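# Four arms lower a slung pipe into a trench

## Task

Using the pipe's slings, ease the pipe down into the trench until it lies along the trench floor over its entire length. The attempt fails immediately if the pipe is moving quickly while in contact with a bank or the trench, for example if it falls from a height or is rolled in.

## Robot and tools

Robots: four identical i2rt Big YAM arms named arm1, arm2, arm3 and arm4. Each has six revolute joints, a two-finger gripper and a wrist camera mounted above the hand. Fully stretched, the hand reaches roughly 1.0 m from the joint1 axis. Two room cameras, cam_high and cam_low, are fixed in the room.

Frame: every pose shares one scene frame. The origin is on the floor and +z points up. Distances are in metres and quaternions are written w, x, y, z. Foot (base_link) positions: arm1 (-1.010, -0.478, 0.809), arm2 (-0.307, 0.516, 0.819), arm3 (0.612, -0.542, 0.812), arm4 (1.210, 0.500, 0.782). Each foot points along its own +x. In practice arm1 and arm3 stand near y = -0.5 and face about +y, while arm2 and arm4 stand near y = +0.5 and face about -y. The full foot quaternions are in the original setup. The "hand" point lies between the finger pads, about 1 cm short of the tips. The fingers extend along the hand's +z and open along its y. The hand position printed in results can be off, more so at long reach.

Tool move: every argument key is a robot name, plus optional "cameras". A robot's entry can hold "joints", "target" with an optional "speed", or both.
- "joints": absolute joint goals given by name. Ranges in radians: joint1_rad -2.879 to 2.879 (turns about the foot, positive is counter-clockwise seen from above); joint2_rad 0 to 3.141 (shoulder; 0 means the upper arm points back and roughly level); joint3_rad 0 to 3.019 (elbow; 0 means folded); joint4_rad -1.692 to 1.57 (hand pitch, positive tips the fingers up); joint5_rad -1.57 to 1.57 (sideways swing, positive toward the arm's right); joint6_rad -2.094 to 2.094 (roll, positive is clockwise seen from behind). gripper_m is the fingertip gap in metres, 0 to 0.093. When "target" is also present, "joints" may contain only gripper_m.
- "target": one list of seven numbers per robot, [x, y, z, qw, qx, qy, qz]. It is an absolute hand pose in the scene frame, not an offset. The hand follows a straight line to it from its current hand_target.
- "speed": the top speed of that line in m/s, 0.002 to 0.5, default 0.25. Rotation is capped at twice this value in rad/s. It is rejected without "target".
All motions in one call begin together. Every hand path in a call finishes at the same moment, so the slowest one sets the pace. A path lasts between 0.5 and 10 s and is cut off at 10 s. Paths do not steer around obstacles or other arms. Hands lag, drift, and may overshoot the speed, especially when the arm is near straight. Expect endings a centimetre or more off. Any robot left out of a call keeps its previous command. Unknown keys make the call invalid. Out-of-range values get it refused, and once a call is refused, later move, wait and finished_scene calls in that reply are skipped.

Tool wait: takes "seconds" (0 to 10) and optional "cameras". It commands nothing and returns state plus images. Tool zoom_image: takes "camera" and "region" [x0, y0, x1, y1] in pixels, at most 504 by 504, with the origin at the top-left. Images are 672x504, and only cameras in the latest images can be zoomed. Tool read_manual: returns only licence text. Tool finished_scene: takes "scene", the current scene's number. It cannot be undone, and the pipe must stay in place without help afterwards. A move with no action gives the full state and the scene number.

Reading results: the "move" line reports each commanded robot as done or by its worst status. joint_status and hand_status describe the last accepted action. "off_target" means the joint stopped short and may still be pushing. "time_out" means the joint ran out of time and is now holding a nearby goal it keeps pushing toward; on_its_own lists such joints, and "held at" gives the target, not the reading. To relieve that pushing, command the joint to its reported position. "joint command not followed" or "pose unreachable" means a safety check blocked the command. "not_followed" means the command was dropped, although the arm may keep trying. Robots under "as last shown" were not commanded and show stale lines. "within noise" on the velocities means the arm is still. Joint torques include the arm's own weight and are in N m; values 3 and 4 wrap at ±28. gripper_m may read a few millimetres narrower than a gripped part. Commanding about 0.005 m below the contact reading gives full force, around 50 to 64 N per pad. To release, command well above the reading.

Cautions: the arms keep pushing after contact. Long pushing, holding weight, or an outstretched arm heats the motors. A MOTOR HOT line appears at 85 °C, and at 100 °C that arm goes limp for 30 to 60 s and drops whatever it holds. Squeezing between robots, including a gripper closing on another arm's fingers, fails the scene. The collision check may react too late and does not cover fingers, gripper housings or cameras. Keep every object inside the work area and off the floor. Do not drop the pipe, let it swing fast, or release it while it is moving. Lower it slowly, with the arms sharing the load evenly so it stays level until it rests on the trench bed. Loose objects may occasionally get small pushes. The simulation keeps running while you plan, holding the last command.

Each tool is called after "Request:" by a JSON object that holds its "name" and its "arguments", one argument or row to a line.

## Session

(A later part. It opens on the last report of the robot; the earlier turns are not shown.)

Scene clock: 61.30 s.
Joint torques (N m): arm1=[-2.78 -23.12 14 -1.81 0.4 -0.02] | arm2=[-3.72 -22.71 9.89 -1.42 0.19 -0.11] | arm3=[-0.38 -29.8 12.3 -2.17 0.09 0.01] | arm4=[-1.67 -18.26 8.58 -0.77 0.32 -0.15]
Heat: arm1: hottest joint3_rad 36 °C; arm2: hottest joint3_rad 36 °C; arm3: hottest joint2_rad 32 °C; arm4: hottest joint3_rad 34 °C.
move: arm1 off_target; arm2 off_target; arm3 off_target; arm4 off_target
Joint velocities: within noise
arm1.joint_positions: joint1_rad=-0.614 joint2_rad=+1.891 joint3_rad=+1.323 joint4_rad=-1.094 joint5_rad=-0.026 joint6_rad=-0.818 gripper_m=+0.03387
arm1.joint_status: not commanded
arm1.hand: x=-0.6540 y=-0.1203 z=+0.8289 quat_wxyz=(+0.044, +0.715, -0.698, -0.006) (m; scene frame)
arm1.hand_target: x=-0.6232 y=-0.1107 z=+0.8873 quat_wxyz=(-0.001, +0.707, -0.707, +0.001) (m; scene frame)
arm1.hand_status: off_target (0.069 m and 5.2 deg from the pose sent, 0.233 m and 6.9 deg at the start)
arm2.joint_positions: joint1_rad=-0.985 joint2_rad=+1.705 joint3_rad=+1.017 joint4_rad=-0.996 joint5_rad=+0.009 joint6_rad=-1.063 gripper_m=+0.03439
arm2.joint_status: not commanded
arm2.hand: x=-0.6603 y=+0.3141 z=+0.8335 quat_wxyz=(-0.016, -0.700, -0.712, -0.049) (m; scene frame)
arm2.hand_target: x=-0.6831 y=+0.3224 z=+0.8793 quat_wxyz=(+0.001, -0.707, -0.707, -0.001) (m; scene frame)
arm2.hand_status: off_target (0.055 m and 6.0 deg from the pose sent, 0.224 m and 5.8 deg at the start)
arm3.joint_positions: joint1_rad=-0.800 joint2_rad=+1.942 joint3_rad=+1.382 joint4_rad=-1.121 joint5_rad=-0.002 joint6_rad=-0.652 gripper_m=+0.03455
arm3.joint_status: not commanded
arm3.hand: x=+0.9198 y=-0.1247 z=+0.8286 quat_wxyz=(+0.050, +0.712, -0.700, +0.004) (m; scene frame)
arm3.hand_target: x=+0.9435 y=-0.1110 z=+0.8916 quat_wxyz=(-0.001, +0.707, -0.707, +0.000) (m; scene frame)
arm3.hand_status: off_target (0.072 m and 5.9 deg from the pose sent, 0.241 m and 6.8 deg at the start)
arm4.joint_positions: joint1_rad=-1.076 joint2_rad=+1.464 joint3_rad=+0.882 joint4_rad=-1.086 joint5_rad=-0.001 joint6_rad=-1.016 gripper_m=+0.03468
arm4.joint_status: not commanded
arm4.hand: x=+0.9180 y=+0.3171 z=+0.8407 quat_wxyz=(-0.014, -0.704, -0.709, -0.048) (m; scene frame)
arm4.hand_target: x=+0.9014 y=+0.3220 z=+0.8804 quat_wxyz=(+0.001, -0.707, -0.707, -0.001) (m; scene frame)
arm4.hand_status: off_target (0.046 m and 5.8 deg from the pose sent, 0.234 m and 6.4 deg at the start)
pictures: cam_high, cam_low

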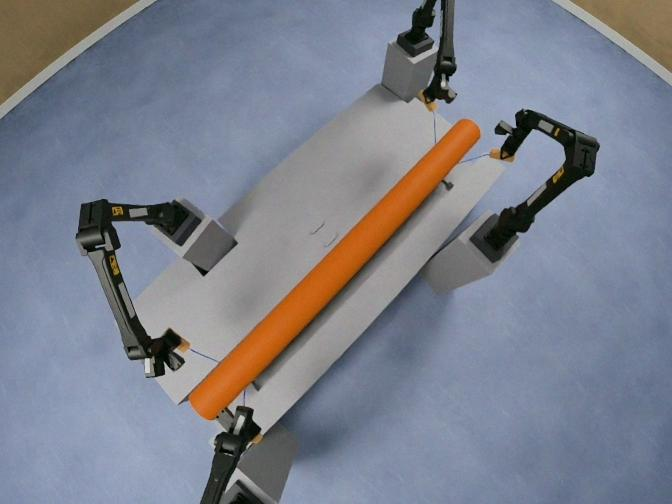

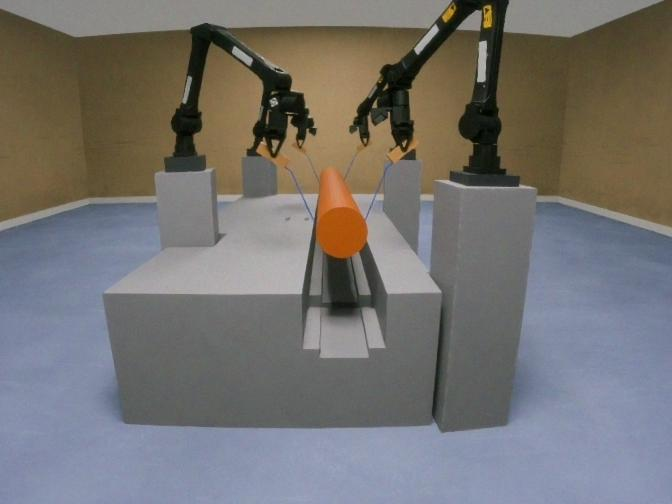

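Request:
{"name": "move", "arguments": {
  "arm1": {"target": [-0.62, -0.063, 0.68, 0, 0.7071, -0.7071, 0], "speed": 0.08},
  "arm2": {"target": [-0.685, 0.283, 0.667, 0, 0.7071, 0.7071, 0], "speed": 0.08},
  "arm3": {"target": [0.946, -0.055, 0.692, 0, 0.7071, -0.7071, 0], "speed": 0.08},
  "arm4": {"target": [0.90, 0.285, 0.66, 0, 0.7071, 0.7071, 0], "speed": 0.08},
  "cameras": ["cam_low", "cam_high"]
}}

Request:
{"name": "zoom_image", "arguments": {
  "camera": "cam_low",
  "region": [240, 130, 460, 400]
}}

Scene clock: 69.87 s.
Joint torques (N m): arm1=[-1.61 -25.11 9.39 -0.29 0.2 -0.01] | arm2=[-0.97 -22.3 6.65 -1.05 0 0.07] | arm3=[0.79 -33.32 8.91 -0.85 0 -0.01] | arm4=[-0.15 -18.67 4.11 -0.21 0.16 0.2]
Heat: arm1: hottest joint3_rad 38 °C; arm2: hottest joint2_rad 35 °C; arm3: hottest joint2_rad 33 °C; arm4: hottest joint3_rad 34 °C.
move: arm1 off_target; arm2 off_target; arm3 off_target; arm4 off_target
Joint velocities: within noise
arm1.joint_positions: joint1_rad=-0.561 joint2_rad=+2.272 joint3_rad=+1.353 joint4_rad=-0.746 joint5_rad=-0.023 joint6_rad=-0.755 gripper_m=+0.03387
arm1.joint_status: not commanded
arm1.hand: x=-0.6558 y=-0.0883 z=+0.6376 quat_wxyz=(+0.046, +0.711, -0.701, -0.001) (m; scene frame)
arm1.hand_target: x=-0.6216 y=-0.0649 z=+0.6807 quat_wxyz=(+0.000, +0.707, -0.707, +0.000) (m; scene frame)
arm1.hand_status: off_target (0.061 m and 5.3 deg from the pose sent, 0.163 m and 5.2 deg at the start)
arm2.joint_positions: joint1_rad=-0.951 joint2_rad=+2.151 joint3_rad=+0.965 joint4_rad=-0.480 joint5_rad=+0.010 joint6_rad=-1.011 gripper_m=+0.03439
arm2.joint_status: not commanded
arm2.hand: x=-0.6527 y=+0.2996 z=+0.6349 quat_wxyz=(-0.011, -0.706, -0.706, -0.041) (m; scene frame)
arm2.hand_target: x=-0.6839 y=+0.2836 z=+0.6667 quat_wxyz=(+0.000, -0.707, -0.707, +0.000) (m; scene frame)
arm2.hand_status: off_target (0.048 m and 4.9 deg from the pose sent, 0.171 m and 5.9 deg at the start)
arm3.joint_positions: joint1_rad=-0.761 joint2_rad=+2.324 joint3_rad=+1.437 joint4_rad=-0.806 joint5_rad=-0.001 joint6_rad=-0.598 gripper_m=+0.03455
arm3.joint_status: not commanded
arm3.hand: x=+0.9168 y=-0.0922 z=+0.6375 quat_wxyz=(+0.055, +0.707, -0.705, +0.009) (m; scene frame)
arm3.hand_target: x=+0.9441 y=-0.0576 z=+0.6923 quat_wxyz=(+0.000, +0.707, -0.707, +0.000) (m; scene frame)
arm3.hand_status: off_target (0.072 m and 6.4 deg from the pose sent, 0.156 m and 5.8 deg at the start)
arm4.joint_positions: joint1_rad=-1.024 joint2_rad=+1.964 joint3_rad=+0.767 joint4_rad=-0.444 joint5_rad=+0.001 joint6_rad=-0.969 gripper_m=+0.03468
arm4.joint_status: not commanded
arm4.hand: x=+0.9225 y=+0.2977 z=+0.6345 quat_wxyz=(-0.008, -0.703, -0.711, -0.036) (m; scene frame)
arm4.hand_target: x=+0.9007 y=+0.2855 z=+0.6590 quat_wxyz=(+0.000, -0.707, -0.707, +0.000) (m; scene frame)
arm4.hand_status: off_target (0.036 m and 4.3 deg from the pose sent, 0.184 m and 5.8 deg at the start)
pictures: cam_high, cam_low

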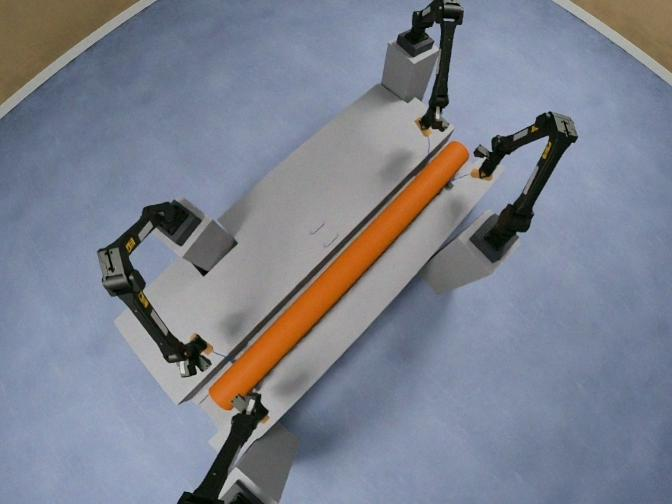

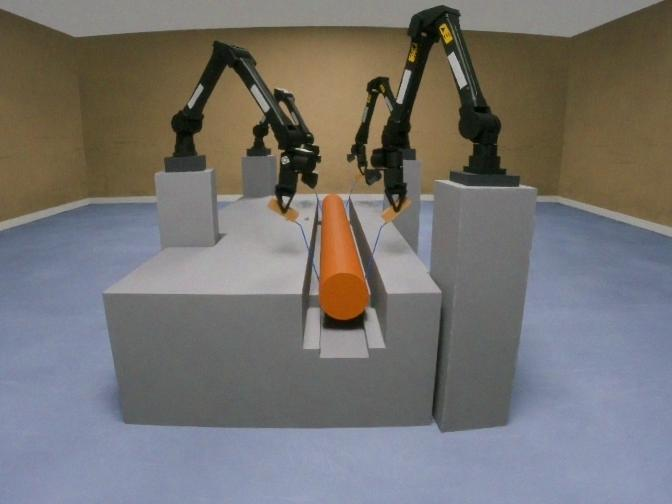

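Scaled by 1.867.

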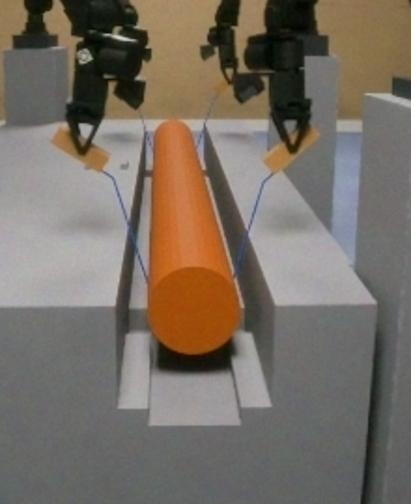

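Request:
{"name": "move", "arguments": {
  "arm1": {"target": [-0.625, -0.062, 0.575, 0, 0.7071, -0.7071, 0], "speed": 0.04},
  "arm2": {"target": [-0.682, 0.28, 0.565, 0, 0.7071, 0.7071, 0], "speed": 0.04},
  "arm3": {"target": [0.942, -0.055, 0.582, 0, 0.7071, -0.7071, 0], "speed": 0.04},
  "arm4": {"target": [0.903, 0.282, 0.56, 0, 0.7071, 0.7071, 0], "speed": 0.04},
  "cameras": ["cam_low", "cam_high", "arm1_cam_wrist", "arm2_cam_wrist", "arm3_cam_wrist", "arm4_cam_wrist"]
}}

Request:
{"name": "zoom_image", "arguments": {
  "camera": "cam_low",
  "region": [240, 130, 460, 400]
}}

Scene clock: 78.53 s.
Joint torques (N m): arm1=[-0.91 -19.43 7.46 0.91 0.03 0.09] | arm2=[-0.44 -17.44 5.01 0.03 -0.09 0.13] | arm3=[1.08 -25.35 7.31 0.36 -0.05 0.05] | arm4=[0.32 -13.86 3.1 0.69 0.09 0.28]
Heat: arm1: hottest joint3_rad 38 °C; arm2: hottest joint2_rad 36 °C; arm3: hottest joint2_rad 33 °C; arm4: hottest joint3_rad 33 °C.
move: arm1 off_target; arm2 off_target; arm3 off_target; arm4 off_target
Joint velocities: within noise
arm1.joint_positions: joint1_rad=-0.558 joint2_rad=+2.395 joint3_rad=+1.418 joint4_rad=-0.609 joint5_rad=-0.019 joint6_rad=-0.752 gripper_m=+0.03387
arm1.joint_status: not commanded
arm1.hand: x=-0.6361 y=-0.0666 z=+0.5855 quat_wxyz=(+0.007, +0.713, -0.701, -0.001) (m; scene frame)
arm1.hand_target: x=-0.6253 y=-0.0624 z=+0.5755 quat_wxyz=(+0.000, +0.707, -0.707, +0.000) (m; scene frame)
arm1.hand_status: off_target (0.016 m and 1.2 deg from the pose sent, 0.075 m and 5.3 deg at the start)
arm2.joint_positions: joint1_rad=-0.950 joint2_rad=+2.346 joint3_rad=+1.038 joint4_rad=-0.311 joint5_rad=+0.012 joint6_rad=-1.010 gripper_m=+0.03439
arm2.joint_status: not commanded
arm2.hand: x=-0.6670 y=+0.2897 z=+0.5630 quat_wxyz=(-0.005, -0.707, -0.707, -0.018) (m; scene frame)
arm2.hand_target: x=-0.6817 y=+0.2802 z=+0.5654 quat_wxyz=(+0.000, -0.707, -0.707, +0.000) (m; scene frame)
arm2.hand_status: off_target (0.018 m and 2.2 deg from the pose sent, 0.078 m and 4.9 deg at the start)
arm3.joint_positions: joint1_rad=-0.759 joint2_rad=+2.444 joint3_rad=+1.503 joint4_rad=-0.663 joint5_rad=+0.000 joint6_rad=-0.597 gripper_m=+0.03455
arm3.joint_status: not commanded
arm3.hand: x=+0.9334 y=-0.0659 z=+0.5848 quat_wxyz=(+0.012, +0.708, -0.706, +0.001) (m; scene frame)
arm3.hand_target: x=+0.9418 y=-0.0553 z=+0.5823 quat_wxyz=(+0.000, +0.707, -0.707, +0.000) (m; scene frame)
arm3.hand_status: off_target (0.014 m and 1.4 deg from the pose sent, 0.071 m and 6.4 deg at the start)
arm4.joint_positions: joint1_rad=-1.018 joint2_rad=+2.191 joint3_rad=+0.808 joint4_rad=-0.219 joint5_rad=+0.003 joint6_rad=-0.964 gripper_m=+0.03468
arm4.joint_status: not commanded
arm4.hand: x=+0.9162 y=+0.2906 z=+0.5594 quat_wxyz=(-0.004, -0.703, -0.711, -0.016) (m; scene frame)
arm4.hand_target: x=+0.9031 y=+0.2821 z=+0.5604 quat_wxyz=(+0.000, -0.707, -0.707, +0.000) (m; scene frame)
arm4.hand_status: off_target (0.016 m and 2.0 deg from the pose sent, 0.079 m and 4.2 deg at the start)
pictures: arm1_cam_wrist, arm2_cam_wrist, arm3_cam_wrist, arm4_cam_wrist, cam_high, cam_low

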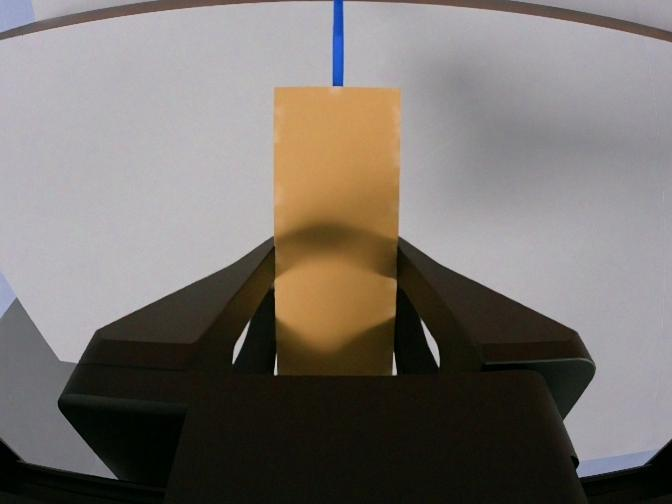

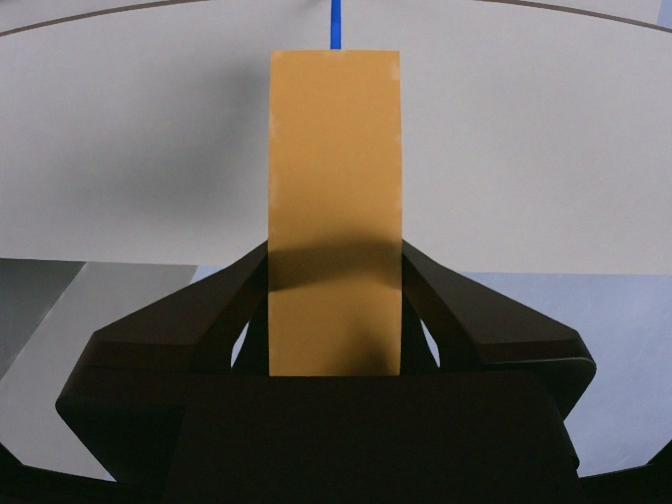

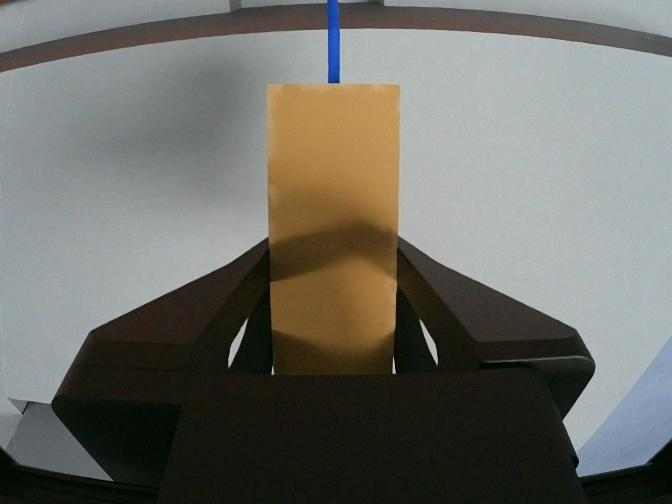

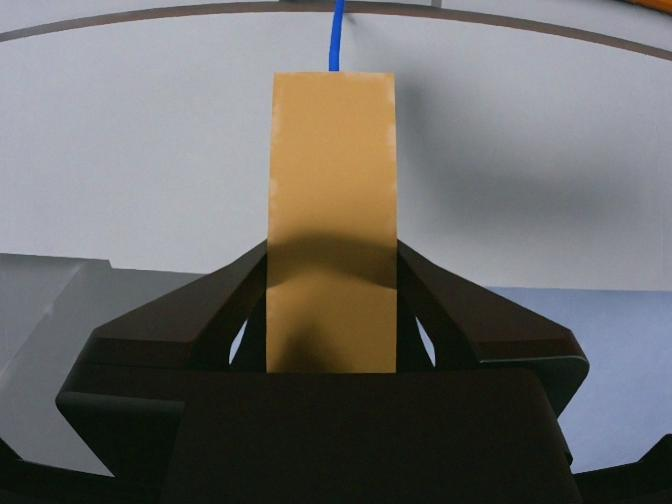

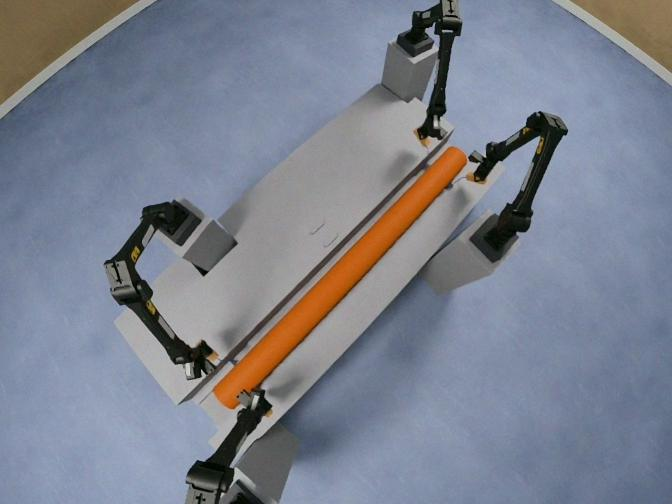

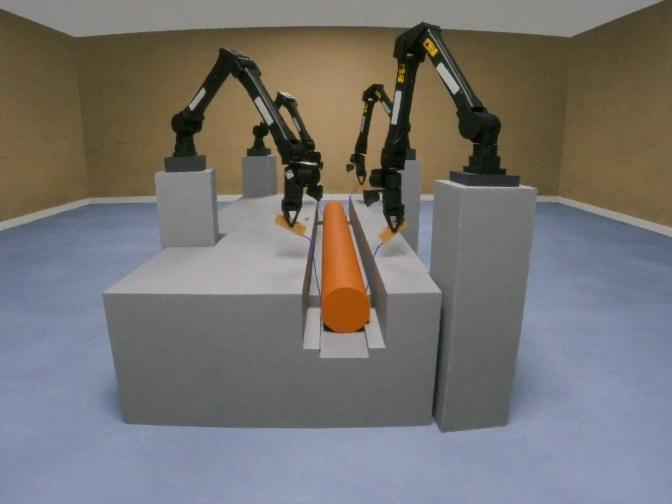

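Scaled by 1.867.

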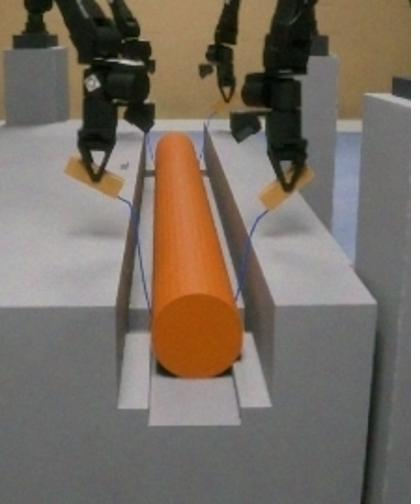

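Request:
{"name": "move", "arguments": {
  "arm1": {"target": [-0.643, -0.16, 0.478, -0.1591, 0.689, -0.689, -0.1591], "speed": 0.14},
  "arm2": {"target": [-0.675, 0.296, 0.487, 0.2185, 0.6725, 0.6725, -0.2185], "speed": 0.14},
  "arm3": {"target": [0.93, -0.16, 0.484, -0.1591, 0.689, -0.689, -0.1591], "speed": 0.14},
  "arm4": {"target": [0.912, 0.296, 0.489, 0.2302, 0.6686, 0.6686, -0.2302], "speed": 0.14},
  "cameras": ["cam_low"]
}}

Request:
{"name": "move", "arguments": {
  "arm1": {"target": [-0.643, -0.16, 0.456, -0.1591, 0.689, -0.689, -0.1591], "speed": 0.06},
  "arm2": {"target": [-0.675, 0.296, 0.463, 0.2185, 0.6725, 0.6725, -0.2185], "speed": 0.06},
  "arm3": {"target": [0.93, -0.16, 0.46, -0.1591, 0.689, -0.689, -0.1591], "speed": 0.06},
  "arm4": {"target": [0.912, 0.296, 0.464, 0.2302, 0.6686, 0.6686, -0.2302], "speed": 0.06},
  "cameras": ["cam_low", "cam_high", "arm2_cam_wrist", "arm4_cam_wrist"]
}}

Request:
{"name": "zoom_image", "arguments": {
  "camera": "cam_low",
  "region": [240, 130, 460, 400]
}}

Scene clock: 92.13 s.
Joint torques (N m): arm1=[-0.91 -16.91 1.65 1.7 -0.44 -0.06] | arm2=[-1.32 -16.85 1.22 0.59 -0.77 0.06] | arm3=[0.91 -21.19 1.66 1.24 -0.59 -0.07] | arm4=[-0.26 -13.63 -0.58 1.24 -0.53 -0.01]
Heat: arm1: hottest joint3_rad 36 °C; arm2: hottest joint2_rad 35 °C; arm3: hottest joint2_rad 35 °C; arm4: hottest joint3_rad 32 °C.
move: arm1 off_target; arm2 off_target; arm3 done; arm4 done
Joint velocities: within noise
arm1.joint_positions: joint1_rad=-0.796 joint2_rad=+2.559 joint3_rad=+1.124 joint4_rad=+0.137 joint5_rad=-0.385 joint6_rad=-0.914 gripper_m=+0.03387
arm1.joint_status: not commanded
arm1.hand: x=-0.6364 y=-0.1528 z=+0.4899 quat_wxyz=(-0.164, +0.688, -0.690, -0.158) (m; scene frame)
arm1.hand_target: x=-0.6433 y=-0.1602 z=+0.4784 quat_wxyz=(-0.159, +0.689, -0.689, -0.159) (m; scene frame)
arm1.hand_status: off_target (0.015 m and 0.6 deg from the pose sent, 0.143 m and 26.5 deg at the start)
arm2.joint_positions: joint1_rad=-1.193 joint2_rad=+2.627 joint3_rad=+1.008 joint4_rad=+0.225 joint5_rad=-0.574 joint6_rad=-1.195 gripper_m=+0.03439
arm2.joint_status: not commanded
arm2.hand: x=-0.6632 y=+0.2961 z=+0.4850 quat_wxyz=(-0.224, -0.676, -0.672, +0.203) (m; scene frame)
arm2.hand_target: x=-0.6748 y=+0.2960 z=+0.4872 quat_wxyz=(-0.218, -0.672, -0.673, +0.218) (m; scene frame)
arm2.hand_status: off_target (0.012 m and 1.9 deg from the pose sent, 0.077 m and 37.1 deg at the start)
arm3.joint_positions: joint1_rad=-0.964 joint2_rad=+2.571 joint3_rad=+1.113 joint4_rad=+0.202 joint5_rad=-0.313 joint6_rad=-0.745 gripper_m=+0.03455
arm3.joint_status: not commanded
arm3.hand: x=+0.9302 y=-0.1570 z=+0.4891 quat_wxyz=(-0.157, +0.688, -0.690, -0.158) (m; scene frame)
arm3.hand_target: x=+0.9298 y=-0.1601 z=+0.4841 quat_wxyz=(-0.159, +0.689, -0.689, -0.159) (m; scene frame)
arm3.hand_status: done (0.006 m and 0.3 deg from the pose sent, 0.138 m and 27.0 deg at the start)
arm4.joint_positions: joint1_rad=-1.312 joint2_rad=+2.538 joint3_rad=+0.760 joint4_rad=+0.422 joint5_rad=-0.615 joint6_rad=-1.163 gripper_m=+0.03468
arm4.joint_status: not commanded
arm4.hand: x=+0.9210 y=+0.2971 z=+0.4875 quat_wxyz=(-0.236, -0.676, -0.665, +0.215) (m; scene frame)
arm4.hand_target: x=+0.9121 y=+0.2961 z=+0.4890 quat_wxyz=(-0.230, -0.669, -0.669, +0.230) (m; scene frame)
arm4.hand_status: done (0.009 m and 2.0 deg from the pose sent, 0.071 m and 39.0 deg at the start)
pictures: cam_low

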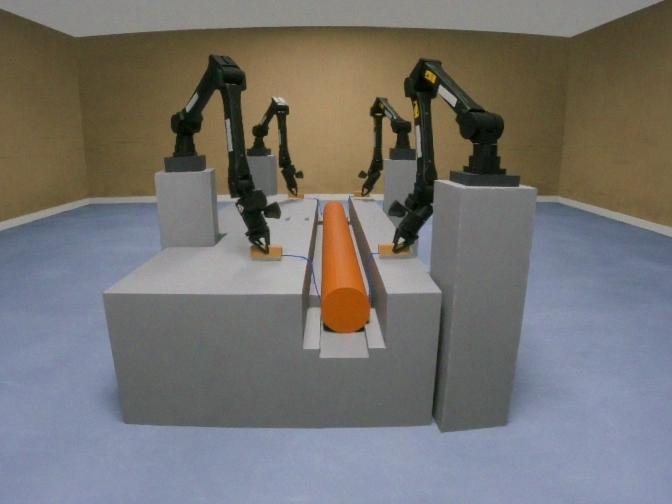

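Scene clock: 93.10 s.
Joint torques (N m): arm1=[-0.56 -14.8 3.43 1.48 0.04 -0.05] | arm2=[-1.32 -15.44 1.55 0.65 -0.54 0.06] | arm3=[1.03 -19.43 3.03 1.24 -0.3 -0.05] | arm4=[0.03 -12.16 -0.05 1.21 -0.08 0.04]
Heat: arm1: hottest joint3_rad 36 °C; arm2: hottest joint2_rad 35 °C; arm3: hottest joint2_rad 35 °C; arm4: hottest joint3_rad 32 °C.
move: arm1 off_target; arm2 done; arm3 off_target; arm4 done
Joint velocities: within noise
arm1.joint_positions: joint1_rad=-0.798 joint2_rad=+2.593 joint3_rad=+1.131 joint4_rad=+0.160 joint5_rad=-0.396 joint6_rad=-0.920 gripper_m=+0.03387
arm1.joint_status: not commanded
arm1.hand: x=-0.6417 y=-0.1557 z=+0.4770 quat_wxyz=(-0.163, +0.688, -0.688, -0.163) (m; scene frame)
arm1.hand_target: x=-0.6437 y=-0.1605 z=+0.4570 quat_wxyz=(-0.159, +0.689, -0.689, -0.159) (m; scene frame)
arm1.hand_status: off_target (0.021 m and 0.7 deg from the pose sent, 0.035 m and 0.6 deg at the start)
arm2.joint_positions: joint1_rad=-1.195 joint2_rad=+2.675 joint3_rad=+1.049 joint4_rad=+0.244 joint5_rad=-0.580 joint6_rad=-1.198 gripper_m=+0.03439
arm2.joint_status: not commanded
arm2.hand: x=-0.6687 y=+0.2940 z=+0.4685 quat_wxyz=(-0.224, -0.674, -0.672, +0.210) (m; scene frame)
arm2.hand_target: x=-0.6749 y=+0.2961 z=+0.4632 quat_wxyz=(-0.219, -0.672, -0.673, +0.218) (m; scene frame)
arm2.hand_status: done (0.009 m and 1.2 deg from the pose sent, 0.025 m and 2.0 deg at the start)
arm3.joint_positions: joint1_rad=-0.967 joint2_rad=+2.613 joint3_rad=+1.133 joint4_rad=+0.225 joint5_rad=-0.319 joint6_rad=-0.747 gripper_m=+0.03456
arm3.joint_status: not commanded
arm3.hand: x=+0.9286 y=-0.1590 z=+0.4734 quat_wxyz=(-0.158, +0.688, -0.690, -0.161) (m; scene frame)
arm3.hand_target: x=+0.9296 y=-0.1603 z=+0.4605 quat_wxyz=(-0.159, +0.689, -0.689, -0.159) (m; scene frame)
arm3.hand_status: off_target (0.013 m and 0.3 deg from the pose sent, 0.029 m and 0.3 deg at the start)
arm4.joint_positions: joint1_rad=-1.316 joint2_rad=+2.594 joint3_rad=+0.799 joint4_rad=+0.454 joint5_rad=-0.628 joint6_rad=-1.167 gripper_m=+0.03468
arm4.joint_status: not commanded
arm4.hand: x=+0.9164 y=+0.2953 z=+0.4708 quat_wxyz=(-0.237, -0.672, -0.665, +0.225) (m; scene frame)
arm4.hand_target: x=+0.9121 y=+0.2961 z=+0.4642 quat_wxyz=(-0.230, -0.669, -0.669, +0.230) (m; scene frame)
arm4.hand_status: done (0.008 m and 1.2 deg from the pose sent, 0.025 m and 2.0 deg at the start)
pictures: arm2_cam_wrist, arm4_cam_wrist, cam_high, cam_low

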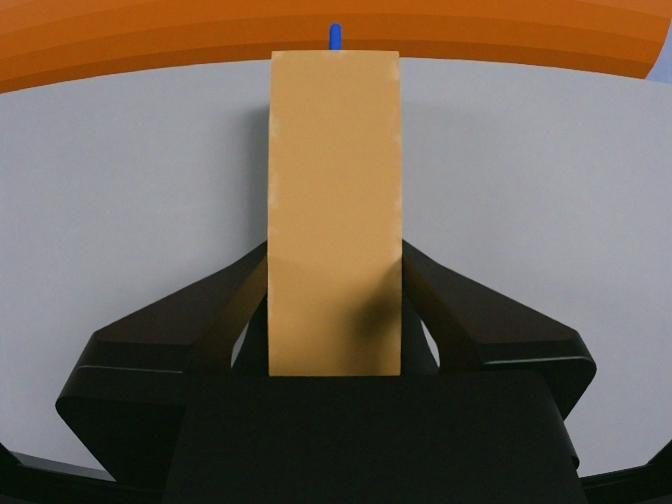

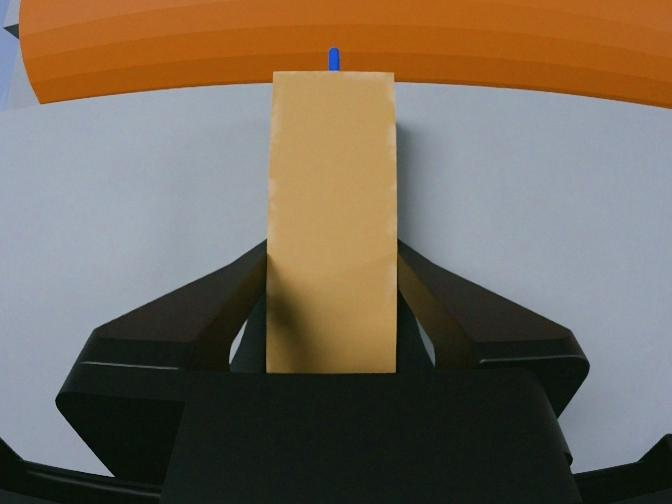

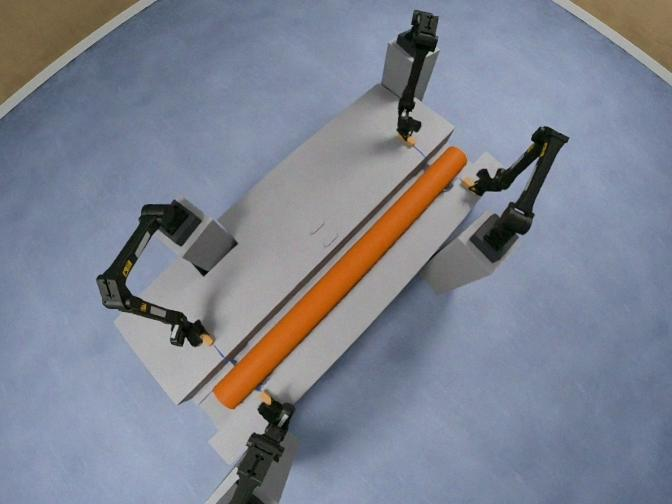

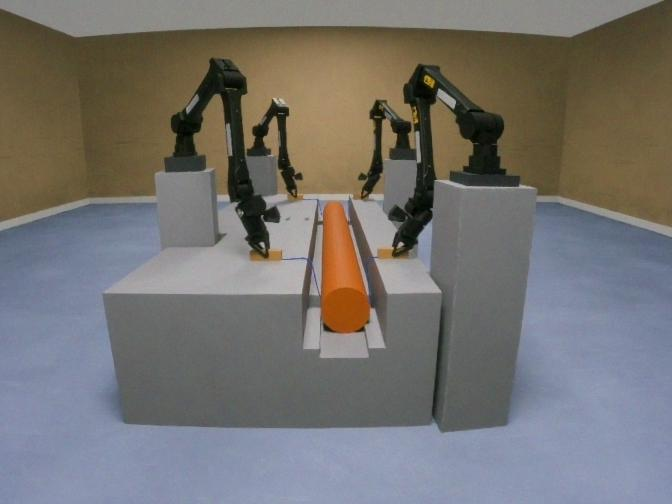

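Scaled by 1.867.

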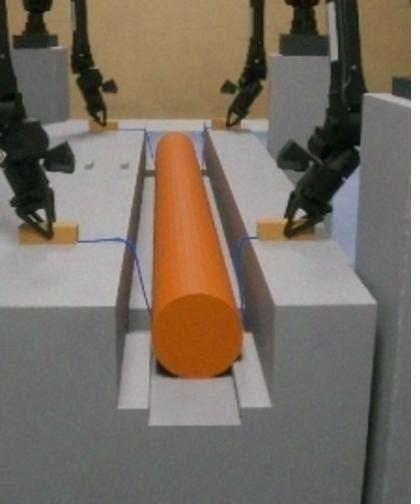

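Request:
{"name": "move", "arguments": {
  "arm1": {"joints": {"gripper_m": 0.07}},
  "arm2": {"joints": {"gripper_m": 0.07}},
  "arm3": {"joints": {"gripper_m": 0.07}},
  "arm4": {"joints": {"gripper_m": 0.07}},
  "cameras": ["cam_low"]
}}

Request:
{"name": "move", "arguments": {
  "arm1": {"target": [-0.643, -0.21, 0.56, -0.1591, 0.689, -0.689, -0.1591], "speed": 0.15},
  "arm2": {"target": [-0.67, 0.365, 0.56, 0.2185, 0.6725, 0.6725, -0.2185], "speed": 0.15},
  "arm3": {"target": [0.93, -0.21, 0.56, -0.1591, 0.689, -0.689, -0.1591], "speed": 0.15},
  "arm4": {"target": [0.914, 0.365, 0.56, 0.2302, 0.6686, 0.6686, -0.2302], "speed": 0.15},
  "cameras": ["cam_low", "cam_high", "arm2_cam_wrist", "arm4_cam_wrist"]
}}

Request:
{"name": "zoom_image", "arguments": {
  "camera": "cam_low",
  "region": [240, 180, 460, 380]
}}

Scene clock: 99.73 s.
Joint torques (N m): arm1=[-0.67 -15.91 2.51 1.55 -0.22 -0.06] | arm2=[-1.32 -16.26 0.88 0.55 -0.54 0.07] | arm3=[0.91 -20.19 2.26 1.2 -0.3 -0.05] | arm4=[0.09 -13.22 -0.88 1.25 -0.27 0.03]
Heat: arm1: hottest joint3_rad 35 °C; arm2: hottest joint2_rad 35 °C; arm3: hottest joint2_rad 34 °C; arm4: hottest joint3_rad 32 °C.
move: arm1 done; arm2 done; arm3 done; arm4 done
Joint velocities: within noise
arm1.joint_positions: joint1_rad=-0.798 joint2_rad=+2.608 joint3_rad=+1.144 joint4_rad=+0.160 joint5_rad=-0.390 joint6_rad=-0.920 gripper_m=+0.06993
arm1.joint_status: all done
arm1.hand: x=-0.6406 y=-0.1560 z=+0.4710 quat_wxyz=(-0.162, +0.689, -0.688, -0.160) (m; scene frame)
arm1.hand_target: x=-0.6438 y=-0.1606 z=+0.4570 quat_wxyz=(-0.159, +0.689, -0.689, -0.159) (m; scene frame)
arm1.hand_status: not commanded
arm2.joint_positions: joint1_rad=-1.195 joint2_rad=+2.684 joint3_rad=+1.056 joint4_rad=+0.246 joint5_rad=-0.580 joint6_rad=-1.198 gripper_m=+0.06996
arm2.joint_status: all done
arm2.hand: x=-0.6692 y=+0.2938 z=+0.4653 quat_wxyz=(-0.224, -0.673, -0.673, +0.210) (m; scene frame)
arm2.hand_target: x=-0.6749 y=+0.2961 z=+0.4631 quat_wxyz=(-0.218, -0.672, -0.673, +0.218) (m; scene frame)
arm2.hand_status: not commanded
arm3.joint_positions: joint1_rad=-0.967 joint2_rad=+2.622 joint3_rad=+1.143 joint4_rad=+0.227 joint5_rad=-0.319 joint6_rad=-0.747 gripper_m=+0.06991
arm3.joint_status: all done
arm3.hand: x=+0.9304 y=-0.1572 z=+0.4706 quat_wxyz=(-0.160, +0.688, -0.689, -0.161) (m; scene frame)
arm3.hand_target: x=+0.9296 y=-0.1603 z=+0.4604 quat_wxyz=(-0.159, +0.689, -0.689, -0.159) (m; scene frame)
arm3.hand_status: not commanded
arm4.joint_positions: joint1_rad=-1.316 joint2_rad=+2.606 joint3_rad=+0.808 joint4_rad=+0.454 joint5_rad=-0.623 joint6_rad=-1.168 gripper_m=+0.06991
arm4.joint_status: all done
arm4.hand: x=+0.9160 y=+0.2959 z=+0.4661 quat_wxyz=(-0.236, -0.673, -0.665, +0.223) (m; scene frame)
arm4.hand_target: x=+0.9122 y=+0.2961 z=+0.4642 quat_wxyz=(-0.230, -0.669, -0.668, +0.230) (m; scene frame)
arm4.hand_status: not commanded
pictures: cam_low

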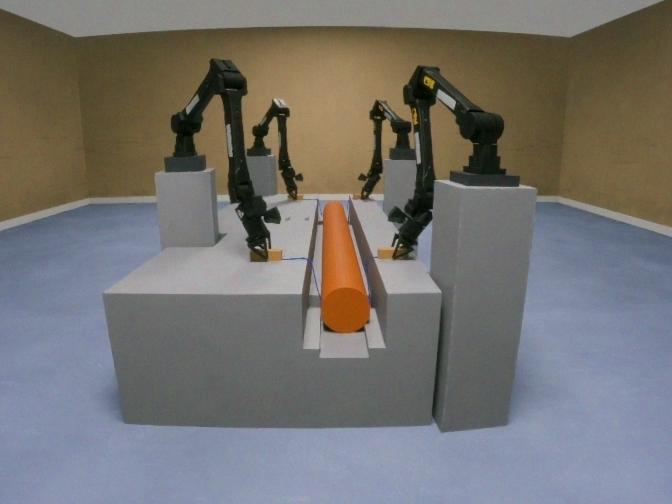

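Scene clock: 101.33 s.
Joint torques (N m): arm1=[-0.91 -18.26 1.66 0.64 -0.42 -0.06] | arm2=[-1.14 -16.26 0.59 -0.77 -0.69 0.04] | arm3=[0.73 -20.72 1.55 0.23 -0.57 -0.07] | arm4=[0.03 -13.57 -0.61 -0.14 -0.45 -0.02]
Heat: arm1: hottest joint3_rad 35 °C; arm2: hottest joint2_rad 35 °C; arm3: hottest joint2_rad 34 °C; arm4: hottest joint3_rad 32 °C.
move: arm1 done; arm2 done; arm3 done; arm4 done
Joint velocities: within noise
arm1.joint_positions: joint1_rad=-0.900 joint2_rad=+2.355 joint3_rad=+0.948 joint4_rad=+0.070 joint5_rad=-0.410 joint6_rad=-1.024 gripper_m=+0.06993
arm1.joint_status: not commanded
arm1.hand: x=-0.6395 y=-0.2061 z=+0.5598 quat_wxyz=(-0.165, +0.688, -0.689, -0.157) (m; scene frame)
arm1.hand_target: x=-0.6430 y=-0.2101 z=+0.5600 quat_wxyz=(-0.159, +0.689, -0.689, -0.159) (m; scene frame)
arm1.hand_status: done (0.005 m and 0.7 deg from the pose sent, 0.104 m and 0.3 deg at the start)
arm2.joint_positions: joint1_rad=-1.370 joint2_rad=+2.415 joint3_rad=+0.869 joint4_rad=+0.075 joint5_rad=-0.603 joint6_rad=-1.401 gripper_m=+0.06996
arm2.joint_status: not commanded
arm2.hand: x=-0.6712 y=+0.3626 z=+0.5576 quat_wxyz=(-0.216, -0.672, -0.673, +0.220) (m; scene frame)
arm2.hand_target: x=-0.6699 y=+0.3650 z=+0.5600 quat_wxyz=(-0.219, -0.673, -0.672, +0.218) (m; scene frame)
arm2.hand_status: done (0.004 m and 0.3 deg from the pose sent, 0.118 m and 1.2 deg at the start)
arm3.joint_positions: joint1_rad=-1.051 joint2_rad=+2.362 joint3_rad=+0.919 joint4_rad=+0.170 joint5_rad=-0.340 joint6_rad=-0.833 gripper_m=+0.06992
arm3.joint_status: not commanded
arm3.hand: x=+0.9303 y=-0.2069 z=+0.5598 quat_wxyz=(-0.162, +0.689, -0.689, -0.158) (m; scene frame)
arm3.hand_target: x=+0.9299 y=-0.2099 z=+0.5600 quat_wxyz=(-0.159, +0.689, -0.689, -0.159) (m; scene frame)
arm3.hand_status: done (0.003 m and 0.4 deg from the pose sent, 0.104 m and 0.2 deg at the start)
arm4.joint_positions: joint1_rad=-1.534 joint2_rad=+2.309 joint3_rad=+0.645 joint4_rad=+0.178 joint5_rad=-0.654 joint6_rad=-1.432 gripper_m=+0.06991
arm4.joint_status: not commanded
arm4.hand: x=+0.9139 y=+0.3640 z=+0.5560 quat_wxyz=(-0.230, -0.672, -0.666, +0.229) (m; scene frame)
arm4.hand_target: x=+0.9140 y=+0.3650 z=+0.5599 quat_wxyz=(-0.230, -0.669, -0.668, +0.230) (m; scene frame)
arm4.hand_status: done (0.004 m and 0.5 deg from the pose sent, 0.117 m and 1.2 deg at the start)
pictures: arm2_cam_wrist, arm4_cam_wrist, cam_high, cam_low

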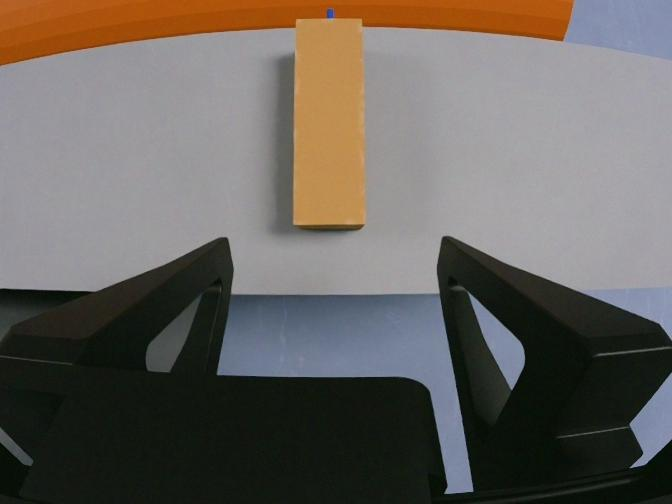

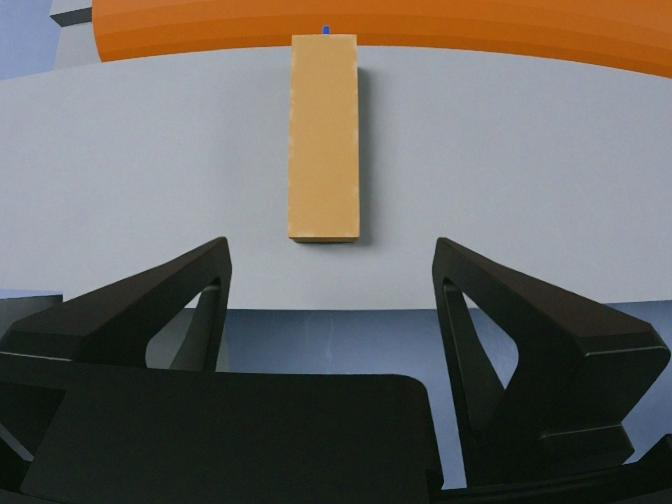

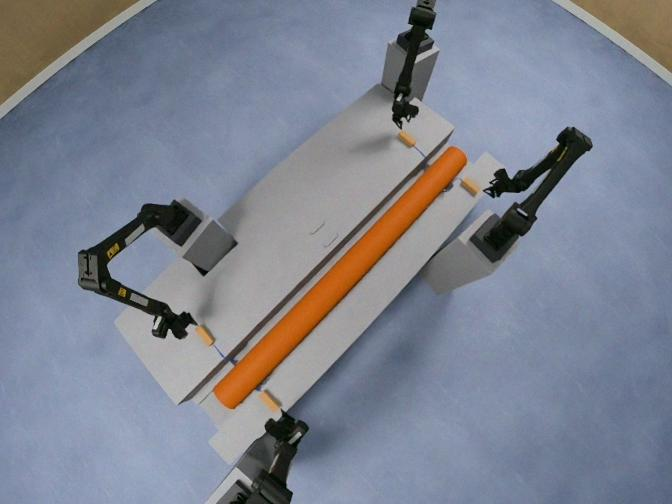

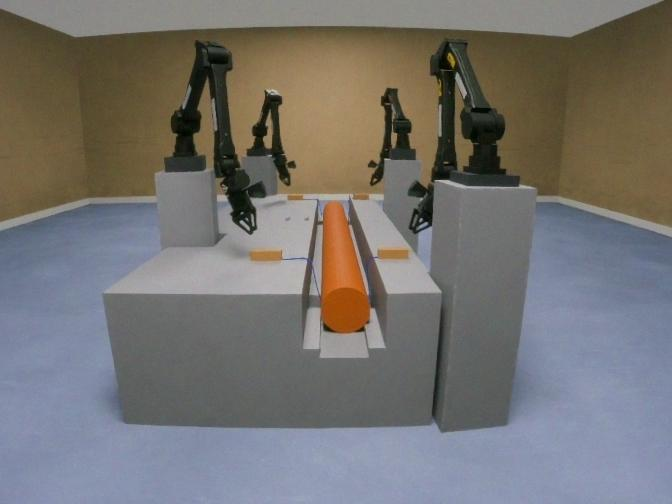

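Scaled by 2.291.

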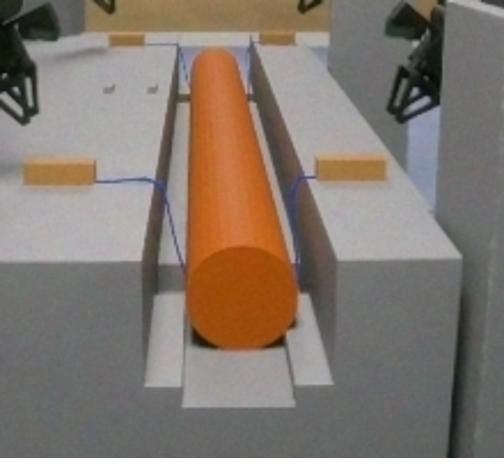

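Request:
{"name": "finished_scene", "arguments": {
  "scene": 2
}}

The scene is finished: the task was done.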